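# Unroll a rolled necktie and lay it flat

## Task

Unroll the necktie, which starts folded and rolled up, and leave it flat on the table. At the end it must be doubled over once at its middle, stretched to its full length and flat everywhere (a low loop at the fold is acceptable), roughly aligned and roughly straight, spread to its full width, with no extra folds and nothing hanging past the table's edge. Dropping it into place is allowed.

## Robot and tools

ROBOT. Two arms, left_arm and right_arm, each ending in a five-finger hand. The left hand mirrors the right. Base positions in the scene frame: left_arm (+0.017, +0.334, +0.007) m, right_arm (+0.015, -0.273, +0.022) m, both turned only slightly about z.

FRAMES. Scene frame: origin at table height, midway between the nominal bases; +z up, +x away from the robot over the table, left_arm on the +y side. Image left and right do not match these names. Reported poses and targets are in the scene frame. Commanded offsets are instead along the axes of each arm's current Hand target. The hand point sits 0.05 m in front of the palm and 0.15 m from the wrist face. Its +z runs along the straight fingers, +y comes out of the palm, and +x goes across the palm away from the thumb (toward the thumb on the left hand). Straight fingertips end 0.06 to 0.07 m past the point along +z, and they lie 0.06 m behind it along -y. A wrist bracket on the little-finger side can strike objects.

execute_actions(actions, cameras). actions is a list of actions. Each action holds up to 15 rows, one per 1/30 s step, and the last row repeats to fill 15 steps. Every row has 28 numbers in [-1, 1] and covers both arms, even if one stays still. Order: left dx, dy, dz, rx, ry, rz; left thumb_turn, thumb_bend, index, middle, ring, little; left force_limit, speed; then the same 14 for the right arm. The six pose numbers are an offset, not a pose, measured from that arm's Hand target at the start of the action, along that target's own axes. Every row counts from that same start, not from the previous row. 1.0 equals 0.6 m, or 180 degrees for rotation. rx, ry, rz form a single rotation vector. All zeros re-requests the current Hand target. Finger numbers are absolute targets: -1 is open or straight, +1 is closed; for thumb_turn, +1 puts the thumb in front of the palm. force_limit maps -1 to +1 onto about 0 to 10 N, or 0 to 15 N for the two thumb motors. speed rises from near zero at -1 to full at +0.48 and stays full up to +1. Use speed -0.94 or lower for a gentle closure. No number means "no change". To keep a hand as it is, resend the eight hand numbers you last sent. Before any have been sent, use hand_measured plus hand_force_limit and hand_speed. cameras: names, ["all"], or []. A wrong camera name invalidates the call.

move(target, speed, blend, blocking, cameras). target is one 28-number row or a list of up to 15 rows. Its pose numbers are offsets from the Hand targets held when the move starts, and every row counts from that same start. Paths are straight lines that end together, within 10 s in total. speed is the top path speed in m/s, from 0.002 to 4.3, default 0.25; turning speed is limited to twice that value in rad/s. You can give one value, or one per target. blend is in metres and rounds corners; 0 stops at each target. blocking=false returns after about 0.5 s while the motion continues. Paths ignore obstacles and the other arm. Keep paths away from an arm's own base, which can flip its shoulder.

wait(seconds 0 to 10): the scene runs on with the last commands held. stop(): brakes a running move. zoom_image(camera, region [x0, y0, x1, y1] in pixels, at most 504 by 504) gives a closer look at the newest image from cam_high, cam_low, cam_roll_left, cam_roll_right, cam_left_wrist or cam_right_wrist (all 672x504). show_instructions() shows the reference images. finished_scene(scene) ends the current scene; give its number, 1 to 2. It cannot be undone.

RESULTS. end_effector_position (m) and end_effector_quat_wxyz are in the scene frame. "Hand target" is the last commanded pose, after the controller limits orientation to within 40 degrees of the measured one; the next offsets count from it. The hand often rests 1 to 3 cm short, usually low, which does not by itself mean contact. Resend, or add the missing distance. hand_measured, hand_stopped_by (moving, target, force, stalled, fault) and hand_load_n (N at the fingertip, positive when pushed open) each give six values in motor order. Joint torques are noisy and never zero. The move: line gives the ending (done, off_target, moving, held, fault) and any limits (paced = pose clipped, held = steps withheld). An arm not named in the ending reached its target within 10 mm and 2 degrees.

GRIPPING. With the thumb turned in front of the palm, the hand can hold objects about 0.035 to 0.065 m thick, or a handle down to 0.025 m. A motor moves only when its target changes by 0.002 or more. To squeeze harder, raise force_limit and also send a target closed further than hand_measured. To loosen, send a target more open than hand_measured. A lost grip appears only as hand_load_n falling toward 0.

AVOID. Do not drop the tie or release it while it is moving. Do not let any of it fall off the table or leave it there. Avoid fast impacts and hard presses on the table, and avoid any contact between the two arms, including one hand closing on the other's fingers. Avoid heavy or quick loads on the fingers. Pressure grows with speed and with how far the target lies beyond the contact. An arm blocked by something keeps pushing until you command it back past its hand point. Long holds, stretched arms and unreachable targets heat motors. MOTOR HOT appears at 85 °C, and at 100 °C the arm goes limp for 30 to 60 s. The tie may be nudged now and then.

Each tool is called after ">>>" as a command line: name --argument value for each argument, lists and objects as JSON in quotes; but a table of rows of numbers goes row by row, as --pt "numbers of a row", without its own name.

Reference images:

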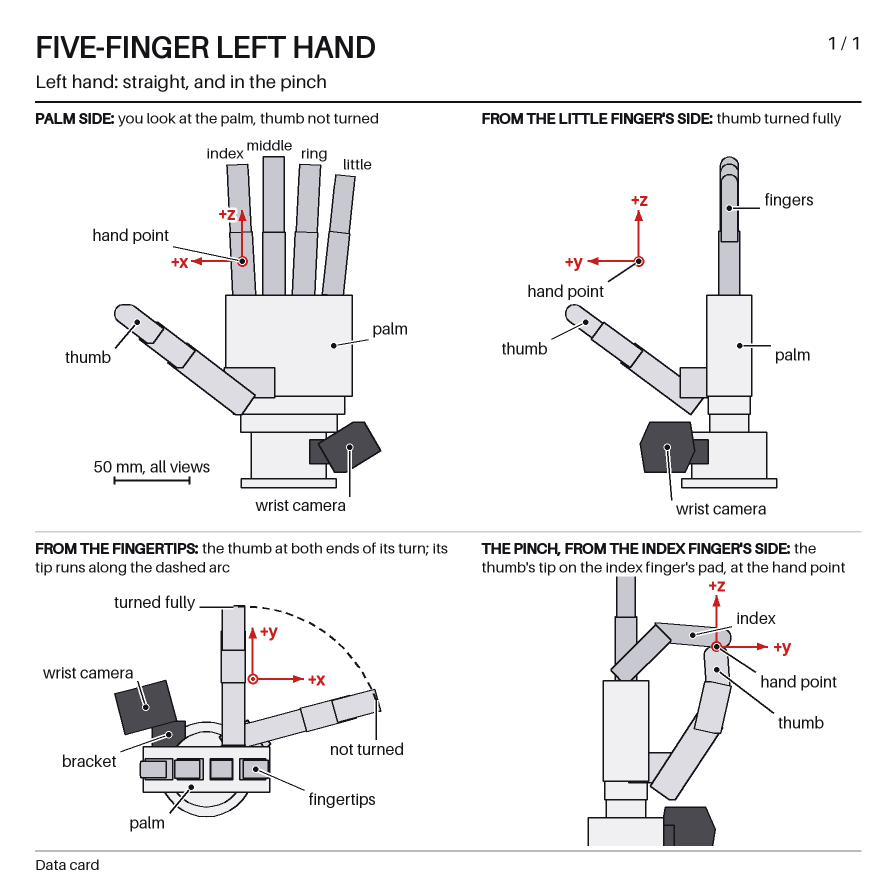

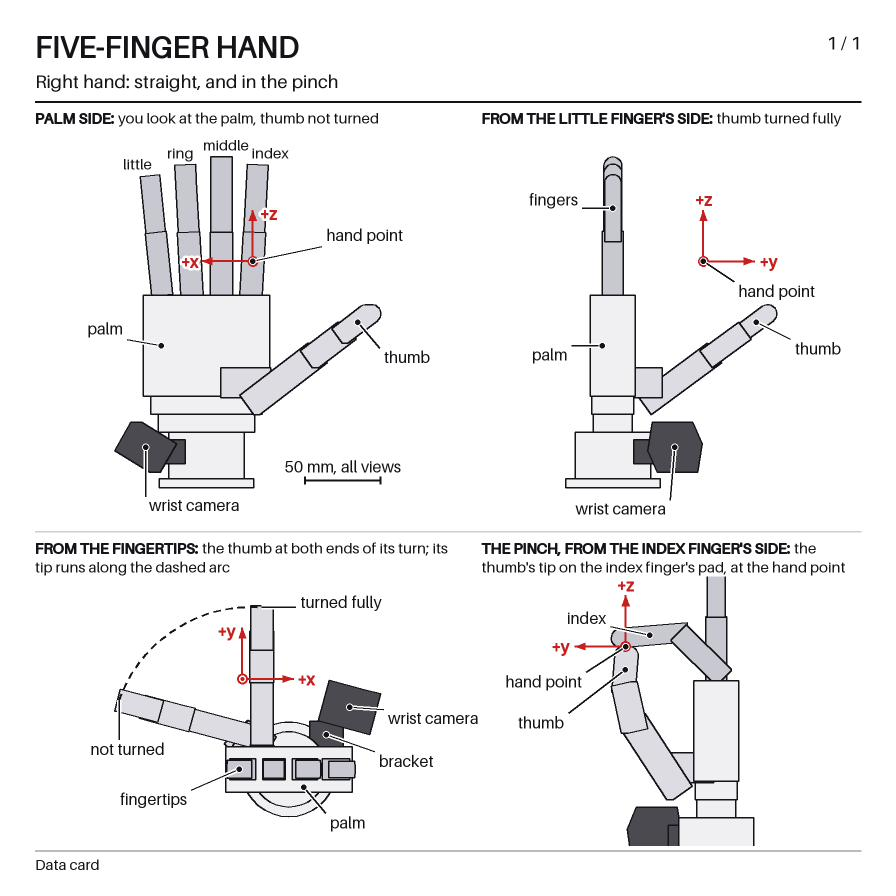

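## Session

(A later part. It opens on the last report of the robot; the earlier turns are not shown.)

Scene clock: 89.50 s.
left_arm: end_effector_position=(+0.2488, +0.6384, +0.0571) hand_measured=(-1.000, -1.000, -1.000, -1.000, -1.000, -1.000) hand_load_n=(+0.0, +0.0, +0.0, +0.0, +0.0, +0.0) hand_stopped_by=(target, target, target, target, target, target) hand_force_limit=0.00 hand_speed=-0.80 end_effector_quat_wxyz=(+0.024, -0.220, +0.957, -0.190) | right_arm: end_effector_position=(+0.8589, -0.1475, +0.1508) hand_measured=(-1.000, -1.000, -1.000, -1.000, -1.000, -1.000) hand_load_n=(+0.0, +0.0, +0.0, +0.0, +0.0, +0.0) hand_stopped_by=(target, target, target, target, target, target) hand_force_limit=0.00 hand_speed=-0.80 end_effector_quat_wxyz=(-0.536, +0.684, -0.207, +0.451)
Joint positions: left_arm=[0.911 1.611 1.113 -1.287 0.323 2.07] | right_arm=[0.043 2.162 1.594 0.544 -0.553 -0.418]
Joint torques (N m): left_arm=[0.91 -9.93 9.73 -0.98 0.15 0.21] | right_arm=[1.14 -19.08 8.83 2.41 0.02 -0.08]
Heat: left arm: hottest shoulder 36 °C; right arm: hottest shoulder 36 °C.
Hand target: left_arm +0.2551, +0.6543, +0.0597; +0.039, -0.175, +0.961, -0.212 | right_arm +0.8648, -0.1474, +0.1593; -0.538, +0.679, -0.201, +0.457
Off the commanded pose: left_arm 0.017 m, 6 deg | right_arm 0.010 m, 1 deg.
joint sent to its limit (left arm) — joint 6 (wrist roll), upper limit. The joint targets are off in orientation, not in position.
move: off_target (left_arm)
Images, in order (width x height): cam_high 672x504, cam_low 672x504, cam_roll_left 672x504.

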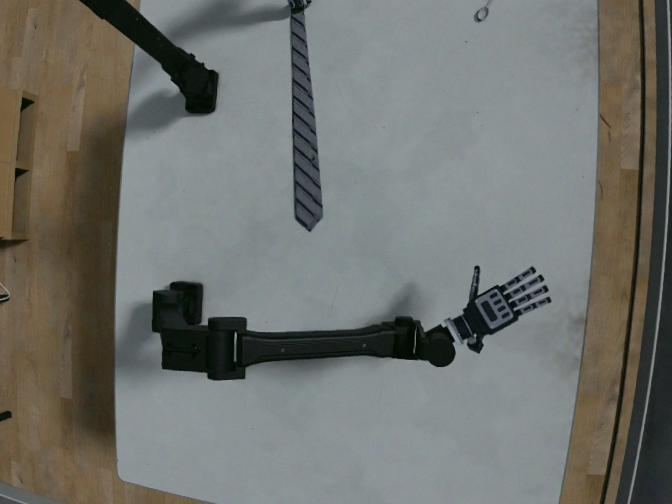

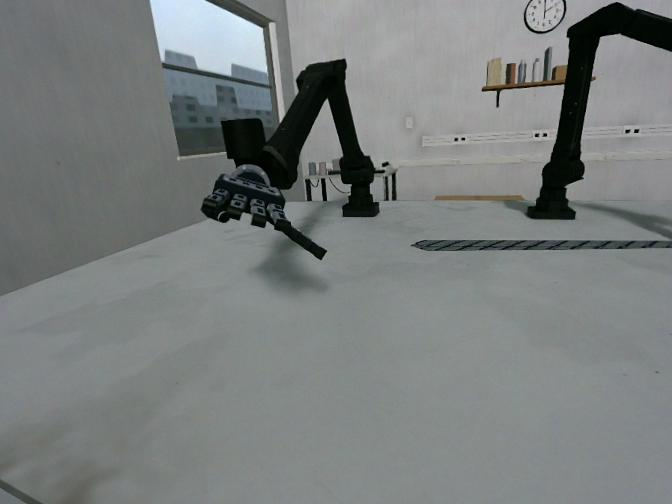

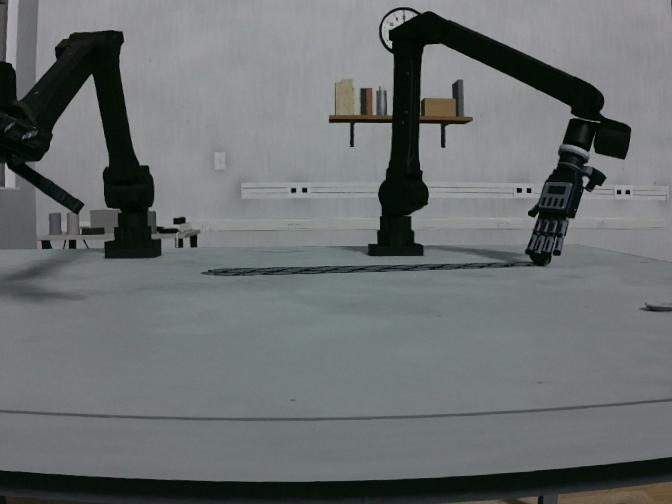

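>>> move --target '[0,-0.1,-0.21,0,0,0,-1,-1,-1,-1,-1,-1,0,-0.8,0,0,0,0,0,0,-1,-1,-1,-1,-1,-1,0,-0.8]' --speed 0.1 --cameras '["cam_high","cam_left_wrist","cam_roll_left","cam_roll_right"]'

>>> zoom_image --camera "cam_roll_left" --region '[400, 200, 600, 280]'

>>> zoom_image --camera "cam_high" --region '[250, 0, 350, 100]'

Scene clock: 98.87 s.
left_arm: end_effector_position=(+0.2501, +0.6401, +0.1815) hand_measured=(-1.000, -1.000, -1.000, -1.000, -1.000, -1.000) hand_load_n=(+0.0, +0.0, +0.0, +0.0, +0.0, +0.0) hand_stopped_by=(target, target, target, target, target, target) hand_force_limit=0.00 hand_speed=-0.80 end_effector_quat_wxyz=(+0.010, -0.222, +0.954, -0.202) | right_arm: end_effector_position=(+0.8589, -0.1475, +0.1508) hand_measured=(-1.000, -1.000, -1.000, -1.000, -1.000, -1.000) hand_load_n=(+0.0, +0.0, +0.0, +0.0, +0.0, +0.0) hand_stopped_by=(target, target, target, target, target, target) hand_force_limit=0.00 hand_speed=-0.80 end_effector_quat_wxyz=(-0.536, +0.684, -0.207, +0.451)
Joint positions: left_arm=[0.911 1.536 1.364 -1.65 0.323 2.07] | right_arm=[0.043 2.162 1.594 0.544 -0.553 -0.418]
Joint torques (N m): left_arm=[0.79 -12.81 10.69 -1.09 0.18 0.2] | right_arm=[1.14 -19.14 8.83 2.41 0.02 -0.08]
Heat: left arm: hottest shoulder 36 °C; right arm: hottest shoulder 36 °C.
Hand target: left_arm +0.2555, +0.6531, +0.1992; +0.039, -0.175, +0.961, -0.212 | right_arm +0.8648, -0.1474, +0.1593; -0.538, +0.679, -0.201, +0.457
Off the commanded pose: left_arm 0.023 m, 7 deg | right_arm 0.010 m, 1 deg.
joint sent to its limit (left arm) — joint 6 (wrist roll), upper limit. The joint targets are off in orientation, not in position.
move: off_target (left_arm)
camera_calibration:
cam_left_wrist: T_world_to_cam=[[0.137991, -0.915245, 0.378531, 0.487716], [-0.89705, 0.0465121, 0.439474, 0.113876], [-0.419833, -0.400205, -0.814602, 0.623409], [0, 0, 0, 1]] pos_world=[0.29658, 0.690574, 0.273169]
Images, in order (width x height): cam_high 672x504, cam_roll_left 672x504, cam_roll_right 672x504, cam_left_wrist 672x504.

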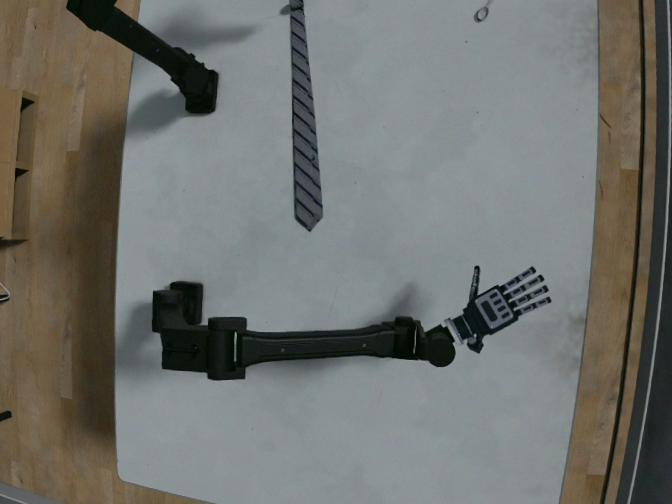

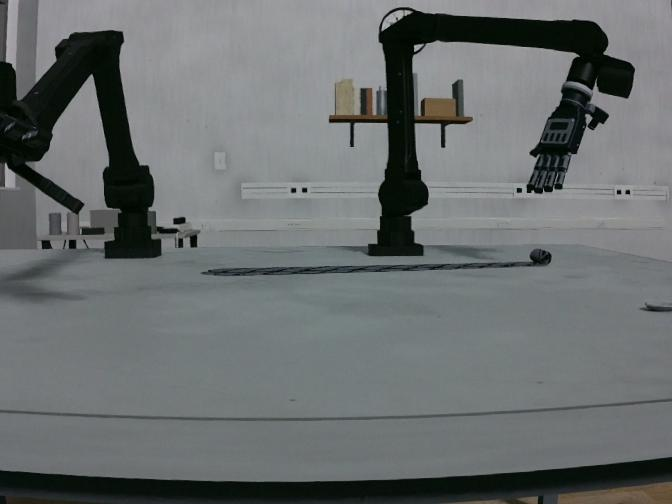

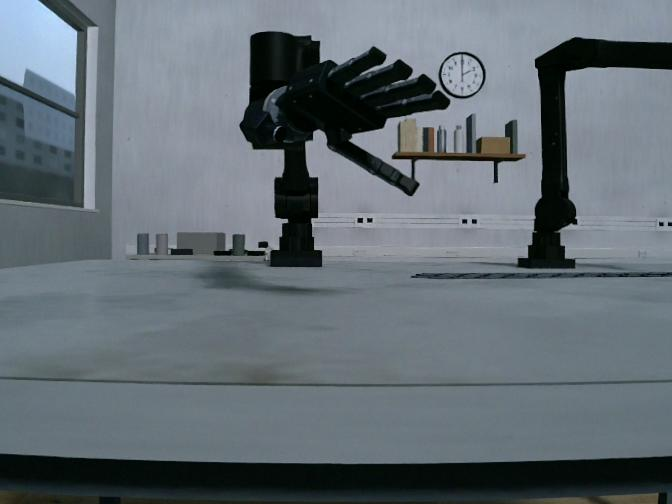

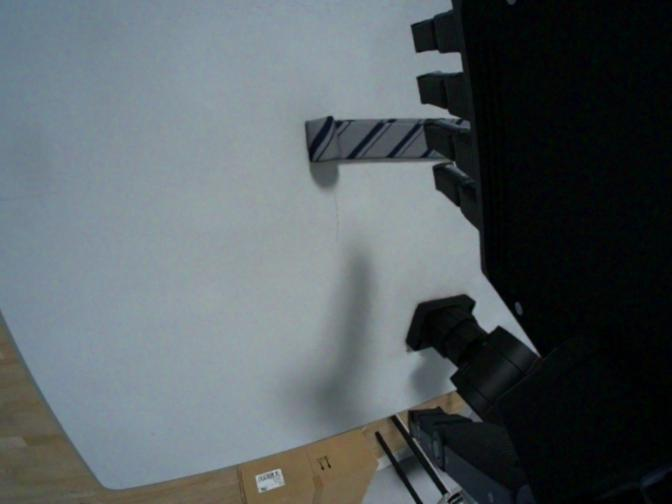

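Scaled by 2.520 from the camera's 672x504 image, which has a finer 960x720 frame.

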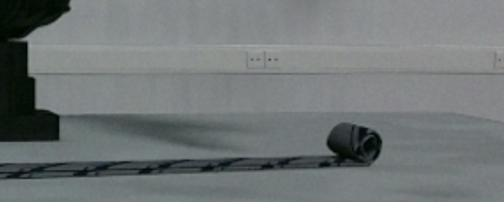

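Scaled by 5.040 from the camera's 672x504 image, which has a finer 960x720 frame.

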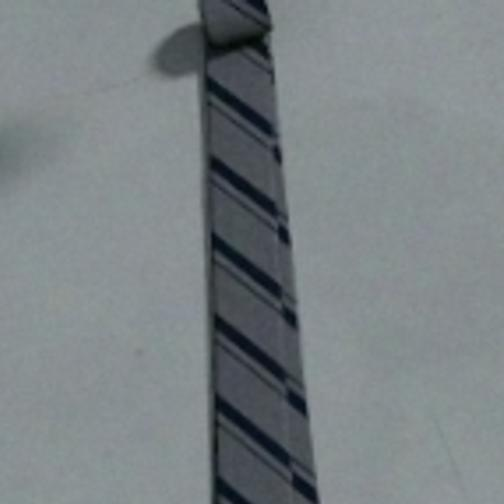

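>>> move --target '[-0.034,-0.270,0.126,-0.051,-0.002,-0.921,-1,-1,-1,-1,-1,-1,0,-0.8,-0.772,-0.323,-0.650,-0.307,-0.143,0.076,-1,-1,-1,-1,-1,-1,0,-0.8]' --speed 0.3 --cameras '["cam_high","cam_low","cam_roll_left","cam_roll_right"]'

Scene clock: 143.03 s.
left_arm: end_effector_position=(+0.3368, +0.5004, +0.2010) hand_measured=(-1.000, -1.000, -1.000, -1.000, -1.000, -1.000) hand_load_n=(+0.0, +0.0, +0.0, +0.0, +0.0, +0.0) hand_stopped_by=(target, target, target, target, target, target) hand_force_limit=0.00 hand_speed=-0.80 end_effector_quat_wxyz=(+0.214, +0.976, +0.046, +0.012) | right_arm: end_effector_position=(+0.2637, +0.0594, +0.1445) hand_measured=(-1.000, -1.000, -1.000, -1.000, -1.000, -1.000) hand_load_n=(-0.5, +0.0, +0.0, +0.0, +0.0, +0.0) hand_stopped_by=(target, target, target, target, target, target) hand_force_limit=0.00 hand_speed=-0.80 end_effector_quat_wxyz=(-0.241, +0.905, -0.340, +0.091)
Joint positions: left_arm=[0.823 1.49 1.232 -1.609 0.32 -0.789] | right_arm=[0.874 1.266 0.926 -0.711 0.003 0.002]
Joint torques (N m): left_arm=[-1.03 -11.93 5.83 -0.31 0.28 -0.02] | right_arm=[1.2 -8 8.1 0.99 0.19 0.05]
Heat: left arm: hottest shoulder 36 °C; right arm: hottest shoulder 36 °C.
Hand target: left_arm +0.3376, +0.4930, +0.1989; +0.213, +0.976, +0.045, +0.011 | right_arm +0.2639, +0.0600, +0.1505; -0.243, +0.902, -0.344, +0.093
Off the commanded pose: left_arm 0.008 m, 0 deg | right_arm 0.006 m, 1 deg.
move: done
Images, in order (width x height): cam_high 672x504, cam_low 672x504, cam_roll_left 672x504, cam_roll_right 672x504.

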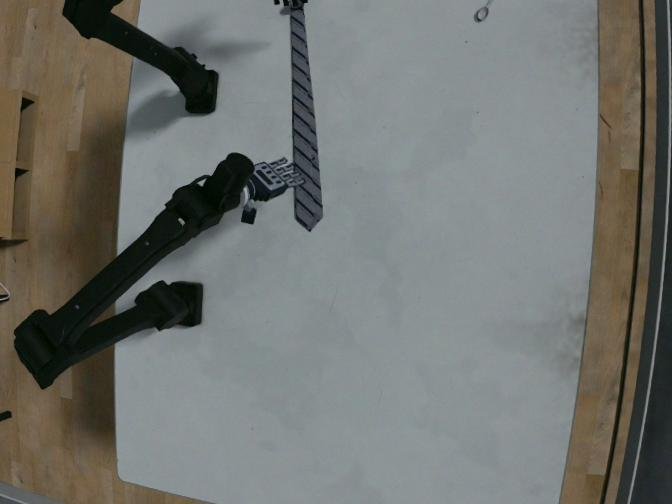

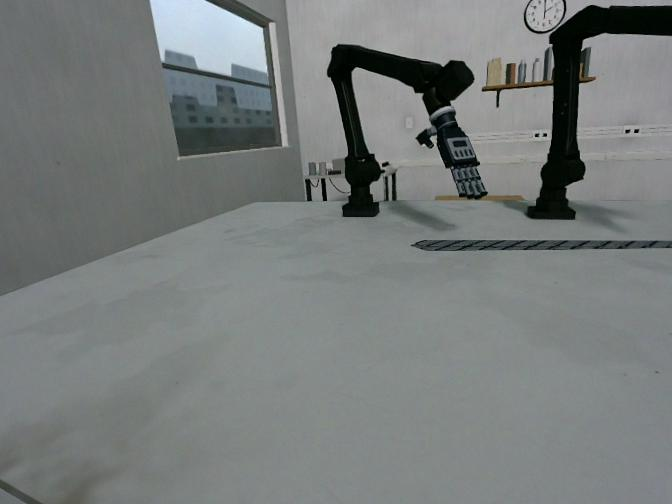

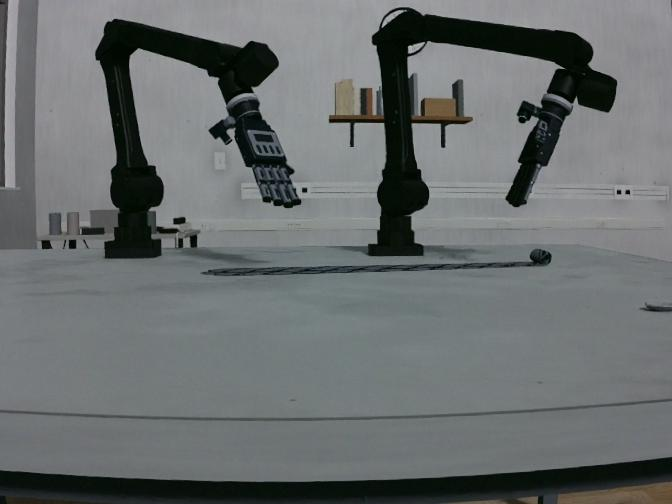

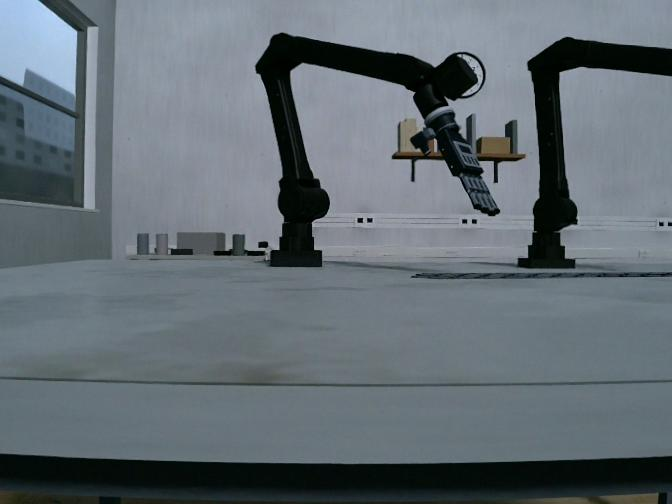

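>>> move --target '[0,-0.066,0.140,0,0,0,-1,-1,-1,-1,-1,-1,0,-0.8,0.025,0.089,0.199,0,0,0,-1,-1,-1,-1,-1,-1,0,-0.8]' --speed 0.08 --cameras '["cam_high","cam_roll_left","cam_roll_right"]'

>>> zoom_image --camera "cam_roll_left" --region '[400, 180, 600, 280]'

>>> zoom_image --camera "cam_high" --region '[240, 0, 360, 250]'

Scene clock: 149.80 s.
left_arm: end_effector_position=(+0.3374, +0.5010, +0.1188) hand_measured=(-1.000, -1.000, -1.000, -1.000, -1.000, -1.000) hand_load_n=(+0.0, +0.0, +0.0, +0.0, +0.0, +0.0) hand_stopped_by=(target, target, target, target, target, target) hand_force_limit=0.00 hand_speed=-0.80 end_effector_quat_wxyz=(+0.203, +0.978, +0.044, +0.024) | right_arm: end_effector_position=(+0.2850, +0.0663, +0.0336) hand_measured=(-1.000, -1.000, -1.000, -1.000, -1.000, -1.000) hand_load_n=(-0.5, +0.0, +0.0, +0.0, +0.0, +0.0) hand_stopped_by=(target, target, target, target, target, target) hand_force_limit=0.00 hand_speed=-0.80 end_effector_quat_wxyz=(-0.255, +0.898, -0.345, +0.096)
Joint positions: left_arm=[0.823 1.549 1.076 -1.361 0.32 -0.79] | right_arm=[0.843 1.464 0.775 -0.33 -0.011 -0.01]
Joint torques (N m): left_arm=[-0.91 -9.17 5.49 -0.23 0.25 -0.02] | right_arm=[0.44 -7 5.57 1.95 -0.09 -0.16]
Heat: left arm: hottest shoulder 35 °C; right arm: hottest shoulder 36 °C.
Hand target: left_arm +0.3377, +0.4940, +0.1061; +0.213, +0.976, +0.045, +0.011 | right_arm +0.2841, +0.0605, +0.0205; -0.243, +0.902, -0.344, +0.092
Off the commanded pose: left_arm 0.015 m, 2 deg | right_arm 0.014 m, 1 deg.
move: off_target (left_arm, right_arm)
Images, in order (width x height): cam_high 672x504, cam_roll_left 672x504, cam_roll_right 672x504.

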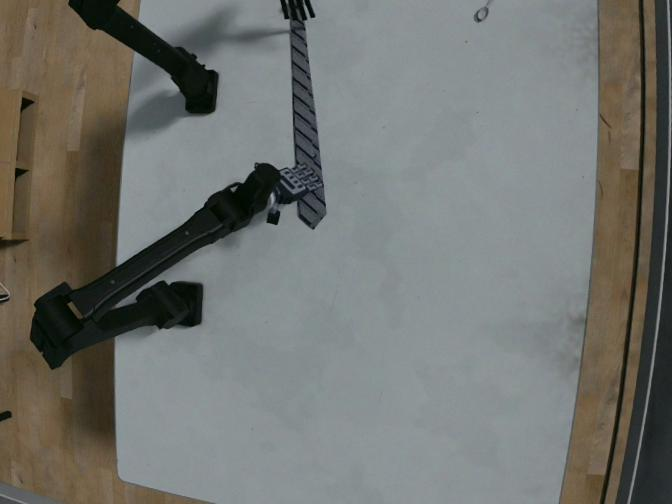

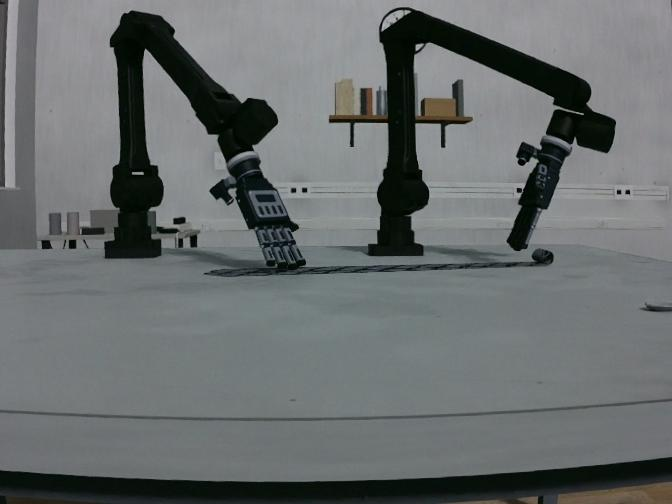

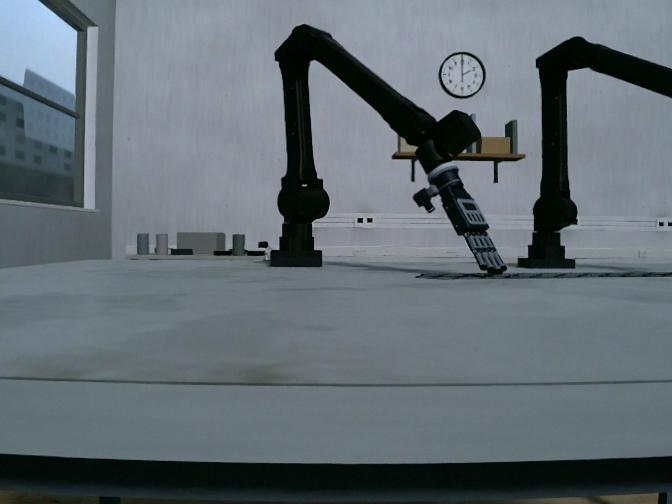

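Scaled by 2.520 from the camera's 672x504 image, which has a finer 960x720 frame.

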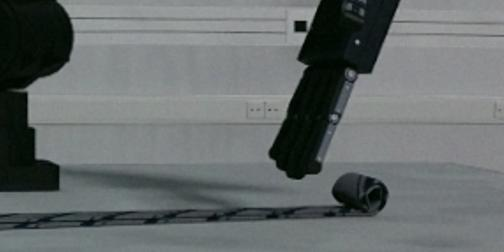

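Scaled by 2.016 from the camera's 672x504 image, which has a finer 960x720 frame.

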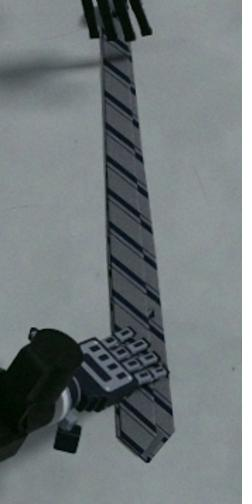

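>>> move --pt "0 -0.008 0.018 0 0 0 -1 -1 -1 -1 -1 -1 0 -0.8 0 0 0 0 0 0 -1 -1 -1 -1 -1 -1 0 -0.8" --pt "-0.008 -0.311 -0.127 0 0 0 -1 -1 -1 -1 -1 -1 0 -0.8 0 0 0 0 0 0 -1 -1 -1 -1 -1 -1 0 -0.8" --speed 0.1 --blend '[0.003,0]' --cameras '["cam_high","cam_roll_left","cam_left_wrist"]'

>>> zoom_image --camera "cam_roll_left" --region '[472, 180, 672, 280]'

>>> zoom_image --camera "cam_high" --region '[240, 0, 360, 250]'

Scene clock: 160.10 s.
left_arm: end_effector_position=(+0.3129, +0.6795, +0.1002) hand_measured=(-1.000, -1.000, -1.000, -1.000, -1.000, -1.000) hand_load_n=(+0.0, +0.0, +0.0, +0.5, +0.0, +0.0) hand_stopped_by=(target, target, target, target, target, target) hand_force_limit=0.00 hand_speed=-0.80 end_effector_quat_wxyz=(+0.213, +0.976, +0.047, +0.009) | right_arm: end_effector_position=(+0.2851, +0.0664, +0.0335) hand_measured=(-1.000, -1.000, -1.000, -1.000, -1.000, -1.000) hand_load_n=(+0.0, +0.0, +0.0, +0.0, +0.0, -0.5) hand_stopped_by=(target, target, target, target, target, target) hand_force_limit=0.00 hand_speed=-0.80 end_effector_quat_wxyz=(-0.255, +0.898, -0.345, +0.096)
Joint positions: left_arm=[1.081 1.921 1.52 -1.537 0.229 -0.538] | right_arm=[0.843 1.465 0.775 -0.33 -0.011 -0.011]
Joint torques (N m): left_arm=[1.03 -14.45 9.83 -1.43 0.11 0.21] | right_arm=[0.5 -7 5.59 1.91 -0.09 -0.17]
Heat: left arm: hottest shoulder 35 °C; right arm: hottest shoulder 35 °C.
Hand target: left_arm +0.3144, +0.6940, +0.0975; +0.213, +0.976, +0.045, +0.011 | right_arm +0.2842, +0.0605, +0.0204; -0.243, +0.902, -0.344, +0.092
Off the commanded pose: left_arm 0.015 m, 0 deg | right_arm 0.014 m, 1 deg.
move: off_target (left_arm, right_arm)
camera_calibration:
cam_left_wrist: T_world_to_cam=[[0.210244, 0.885736, -0.413847, -0.621012], [0.817768, 0.0726541, 0.570944, -0.363417], [0.535773, -0.458468, -0.709052, 0.329224], [0, 0, 0, 1]] pos_world=[0.251365, 0.727395, 0.183924]
Images, in order (width x height): cam_high 672x504, cam_roll_left 672x504, cam_left_wrist 672x504.

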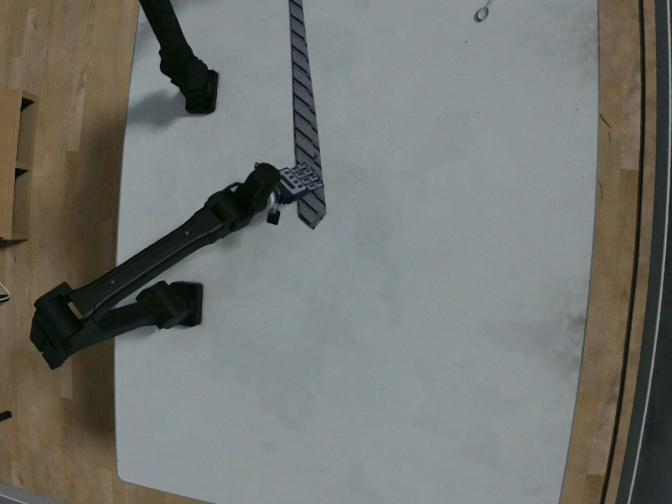

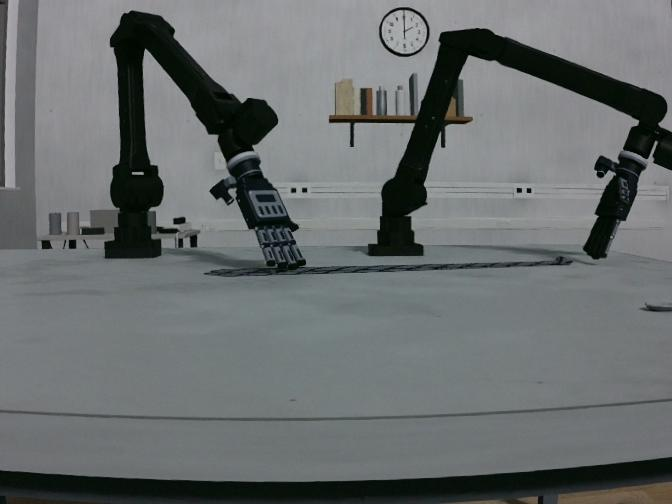

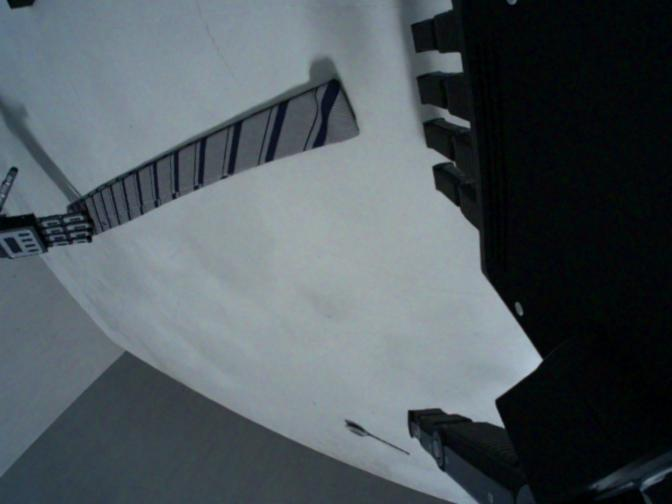

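Scaled by 2.520 from the camera's 672x504 image, which has a finer 960x720 frame.

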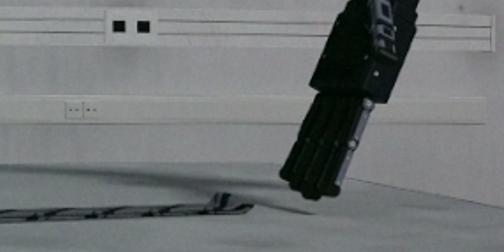

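Scaled by 2.016 from the camera's 672x504 image, which has a finer 960x720 frame.

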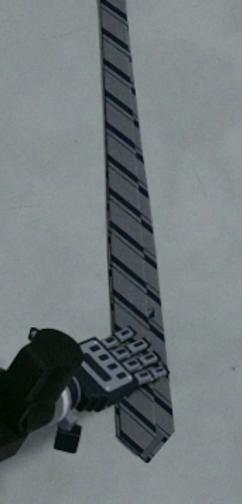

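>>> zoom_image --camera "cam_left_wrist" --region '[200, 50, 380, 200]'

>>> zoom_image --camera "cam_roll_left" --region '[530, 240, 610, 280]'

Scaled by 2.800 from the camera's 672x504 image, which has a finer 960x720 frame.

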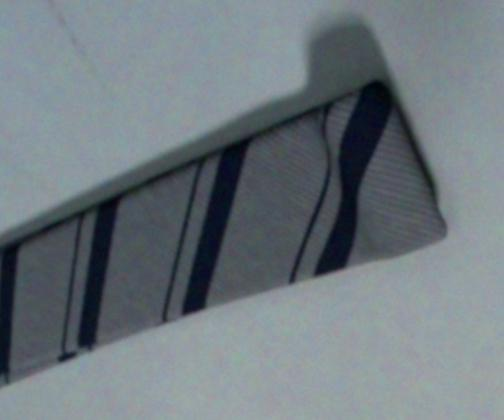

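Scaled by 6.300 from the camera's 672x504 image, which has a finer 960x720 frame.

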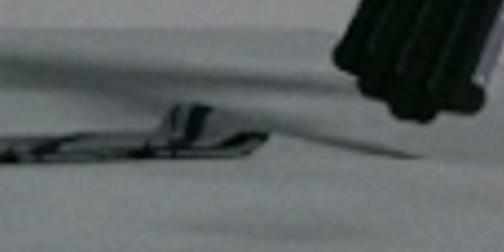

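>>> move --pt "0.017 0.044 -0.090 0 0 0 -1 -1 -1 -1 -1 -1 0 -0.8 0 0 0 0 0 0 -1 -1 -1 -1 -1 -1 0 -0.8" --pt "-0.002 0.255 0.008 0 0 0 -1 -1 -1 -1 -1 -1 0 -0.8 0 0 0 0 0 0 -1 -1 -1 -1 -1 -1 0 -0.8" --pt "-0.002 0.205 0.114 0 0 0 -1 -1 -1 -1 -1 -1 0 -0.8 0 0 0 0 0 0 -1 -1 -1 -1 -1 -1 0 -0.8" --pt "0.003 0.009 0.022 0 0 0 -1 -1 -1 -1 -1 -1 0 -0.8 0 0 0 0 0 0 -1 -1 -1 -1 -1 -1 0 -0.8" --speed '[0.15,0.15,0.08,0.1]' --blend '[0.02,0.02,0.004,0]' --cameras '["cam_high","cam_roll_left","cam_left_wrist"]'

>>> zoom_image --camera "cam_roll_left" --region '[530, 230, 630, 280]'

>>> zoom_image --camera "cam_left_wrist" --region '[200, 50, 420, 250]'

Scene clock: 179.43 s.
left_arm: end_effector_position=(+0.3149, +0.6703, +0.0904) hand_measured=(-1.000, -1.000, -1.000, -1.000, -1.000, -1.000) hand_load_n=(+0.0, +0.0, +0.0, +0.0, +0.5, +0.0) hand_stopped_by=(target, target, target, target, target, target) hand_force_limit=0.00 hand_speed=-0.80 end_effector_quat_wxyz=(+0.213, +0.976, +0.047, +0.010) | right_arm: end_effector_position=(+0.2850, +0.0673, +0.0333) hand_measured=(-1.000, -1.000, -1.000, -1.000, -1.000, -1.000) hand_load_n=(+0.0, +0.0, +0.0, +0.0, +0.0, +0.0) hand_stopped_by=(target, target, target, target, target, target) hand_force_limit=0.00 hand_speed=-0.80 end_effector_quat_wxyz=(-0.256, +0.898, -0.344, +0.094)
Joint positions: left_arm=[1.07 1.913 1.479 -1.501 0.234 -0.55] | right_arm=[0.843 1.466 0.775 -0.326 -0.014 -0.011]
Joint torques (N m): left_arm=[0.91 -14.33 9.62 -1.43 0.11 0.22] | right_arm=[0.56 -7.12 5.6 1.74 0.07 -0.17]
Heat: left arm: hottest shoulder 35 °C; right arm: hottest shoulder 34 °C.
Hand target: left_arm +0.3171, +0.6839, +0.0876; +0.213, +0.976, +0.045, +0.011 | right_arm +0.2842, +0.0605, +0.0204; -0.243, +0.902, -0.344, +0.093
Off the commanded pose: left_arm 0.014 m, 0 deg | right_arm 0.015 m, 2 deg.
move: off_target (left_arm, right_arm)
camera_calibration:
cam_left_wrist: T_world_to_cam=[[0.208543, 0.886515, -0.413038, -0.617455], [0.817413, 0.073885, 0.571294, -0.359613], [0.536978, -0.456762, -0.709241, 0.315563], [0, 0, 0, 1]] pos_world=[0.253268, 0.718091, 0.174222]
Images, in order (width x height): cam_high 672x504, cam_roll_left 672x504, cam_left_wrist 672x504.

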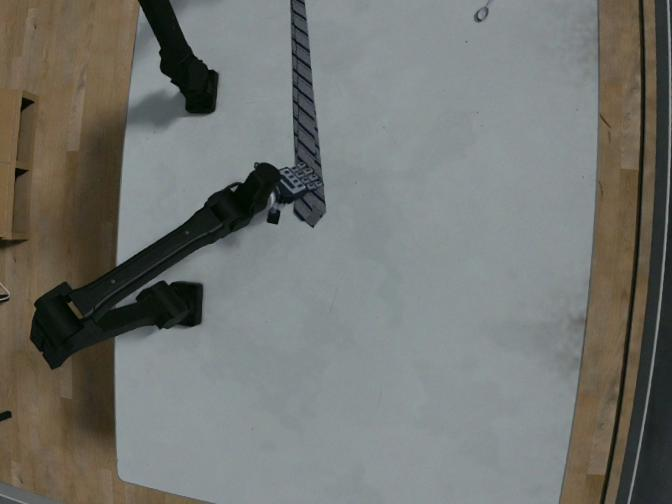

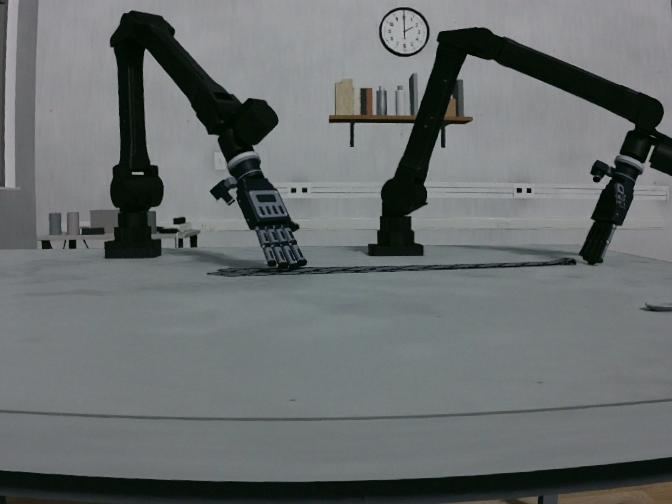

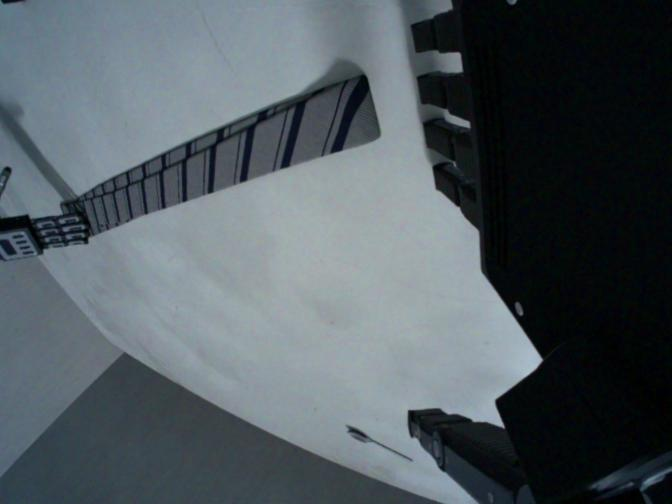

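Scaled by 5.040 from the camera's 672x504 image, which has a finer 960x720 frame.

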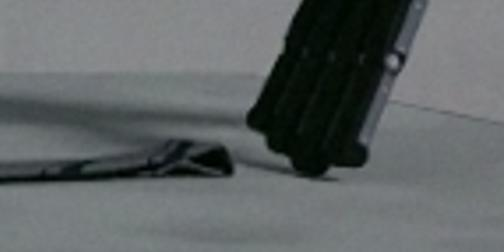

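Scaled by 2.291 from the camera's 672x504 image, which has a finer 960x720 frame.

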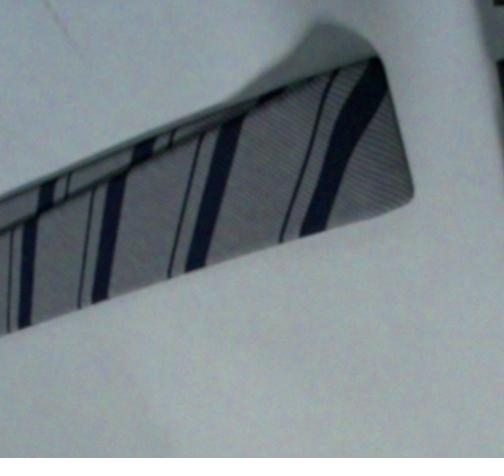

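>>> move --target '[0,0.085,-0.181,0,0,0,-1,-1,-1,-1,-1,-1,0,-0.8,0,-0.1,-0.173,0,0,0,-1,-1,-1,-1,-1,-1,0,-0.8]' --speed 0.15 --cameras '["cam_high","cam_roll_left","cam_left_wrist"]'

>>> zoom_image --camera "cam_roll_left" --region '[190, 200, 630, 320]'

>>> zoom_image --camera "cam_high" --region '[240, 0, 360, 250]'

>>> zoom_image --camera "cam_left_wrist" --region '[50, 0, 450, 300]'

Scene clock: 186.70 s.
left_arm: end_effector_position=(+0.3168, +0.6684, +0.1994) hand_measured=(-1.000, -1.000, -1.000, -1.000, -1.000, -1.000) hand_load_n=(+0.0, +0.0, +0.0, +0.0, +0.0, +0.0) hand_stopped_by=(target, target, target, target, target, target) hand_force_limit=0.00 hand_speed=-0.80 end_effector_quat_wxyz=(+0.180, +0.982, +0.044, +0.039) | right_arm: end_effector_position=(+0.2728, +0.0538, +0.1264) hand_measured=(-1.000, -1.000, -1.000, -1.000, -1.000, -1.000) hand_load_n=(+0.0, +0.0, +0.0, +0.0, +0.0, +0.0) hand_stopped_by=(target, target, target, target, target, target) hand_force_limit=0.00 hand_speed=-0.80 end_effector_quat_wxyz=(-0.234, +0.905, -0.346, +0.085)
Joint positions: left_arm=[1.071 1.768 1.59 -1.67 0.251 -0.549] | right_arm=[0.843 1.3 0.909 -0.677 -0.014 -0.011]
Joint torques (N m): left_arm=[1.44 -14.97 9.99 -1.1 0.24 0] | right_arm=[0.5 -6.95 10.21 0.96 0.09 -0.17]
Heat: left arm: hottest shoulder 35 °C; right arm: hottest shoulder 34 °C.
Hand target: left_arm +0.3169, +0.6828, +0.2077; +0.213, +0.976, +0.045, +0.011 | right_arm +0.2841, +0.0601, +0.1403; -0.243, +0.902, -0.344, +0.093
Off the commanded pose: left_arm 0.017 m, 5 deg | right_arm 0.019 m, 1 deg.
joint sent to its limit (left arm) — joint 4 (wrist pitch), lower limit. The joint targets are off in orientation, not in position.
move: off_target (left_arm, right_arm)
camera_calibration:
cam_left_wrist: T_world_to_cam=[[0.224783, 0.913591, -0.338857, -0.609141], [0.783957, 0.0369691, 0.619714, -0.397567], [0.578692, -0.40495, -0.707906, 0.342798], [0, 0, 0, 1]] pos_world=[0.250224, 0.710019, 0.282635]
Images, in order (width x height): cam_high 672x504, cam_roll_left 672x504, cam_left_wrist 672x504.

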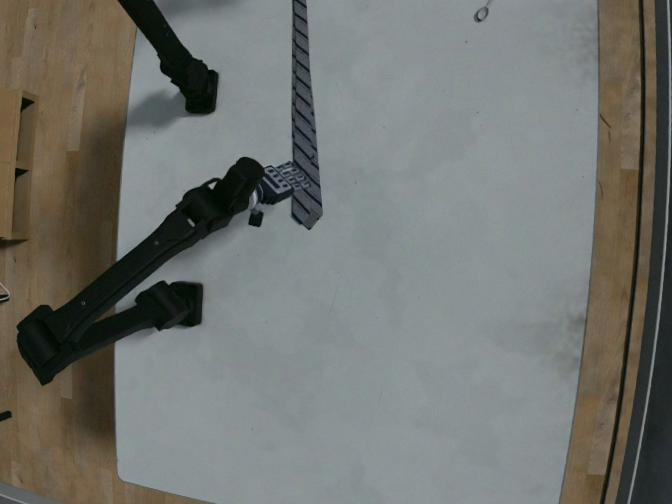

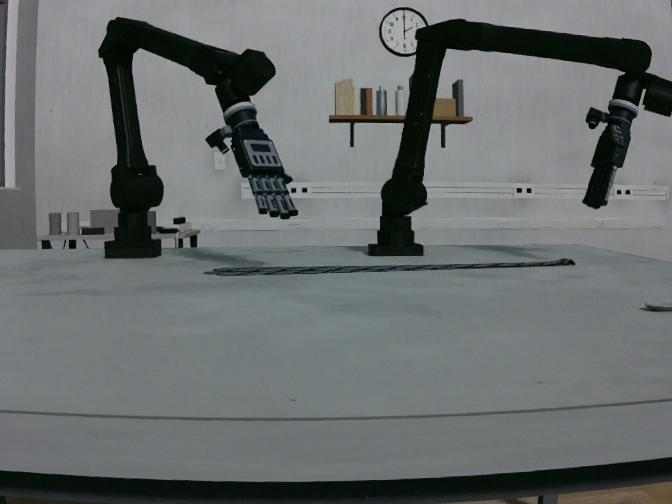

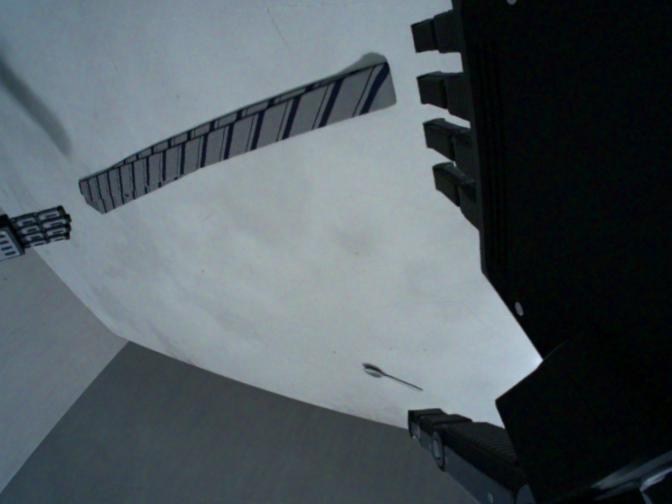

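Scaled by 1.145 from the camera's 672x504 image, which has a finer 960x720 frame.

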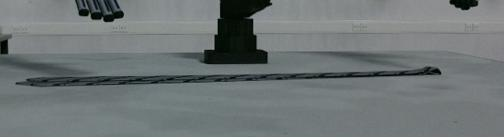

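Scaled by 2.016 from the camera's 672x504 image, which has a finer 960x720 frame.

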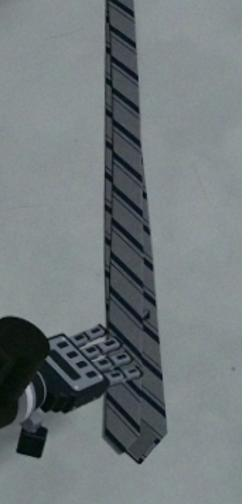

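Scaled by 1.260 from the camera's 672x504 image, which has a finer 960x720 frame.

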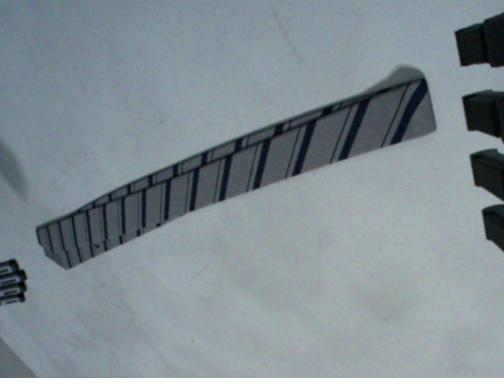

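Flat, straight and full length, lined up within about 1 cm.

>>> finished_scene --scene 2

The scene is finished: the task was done.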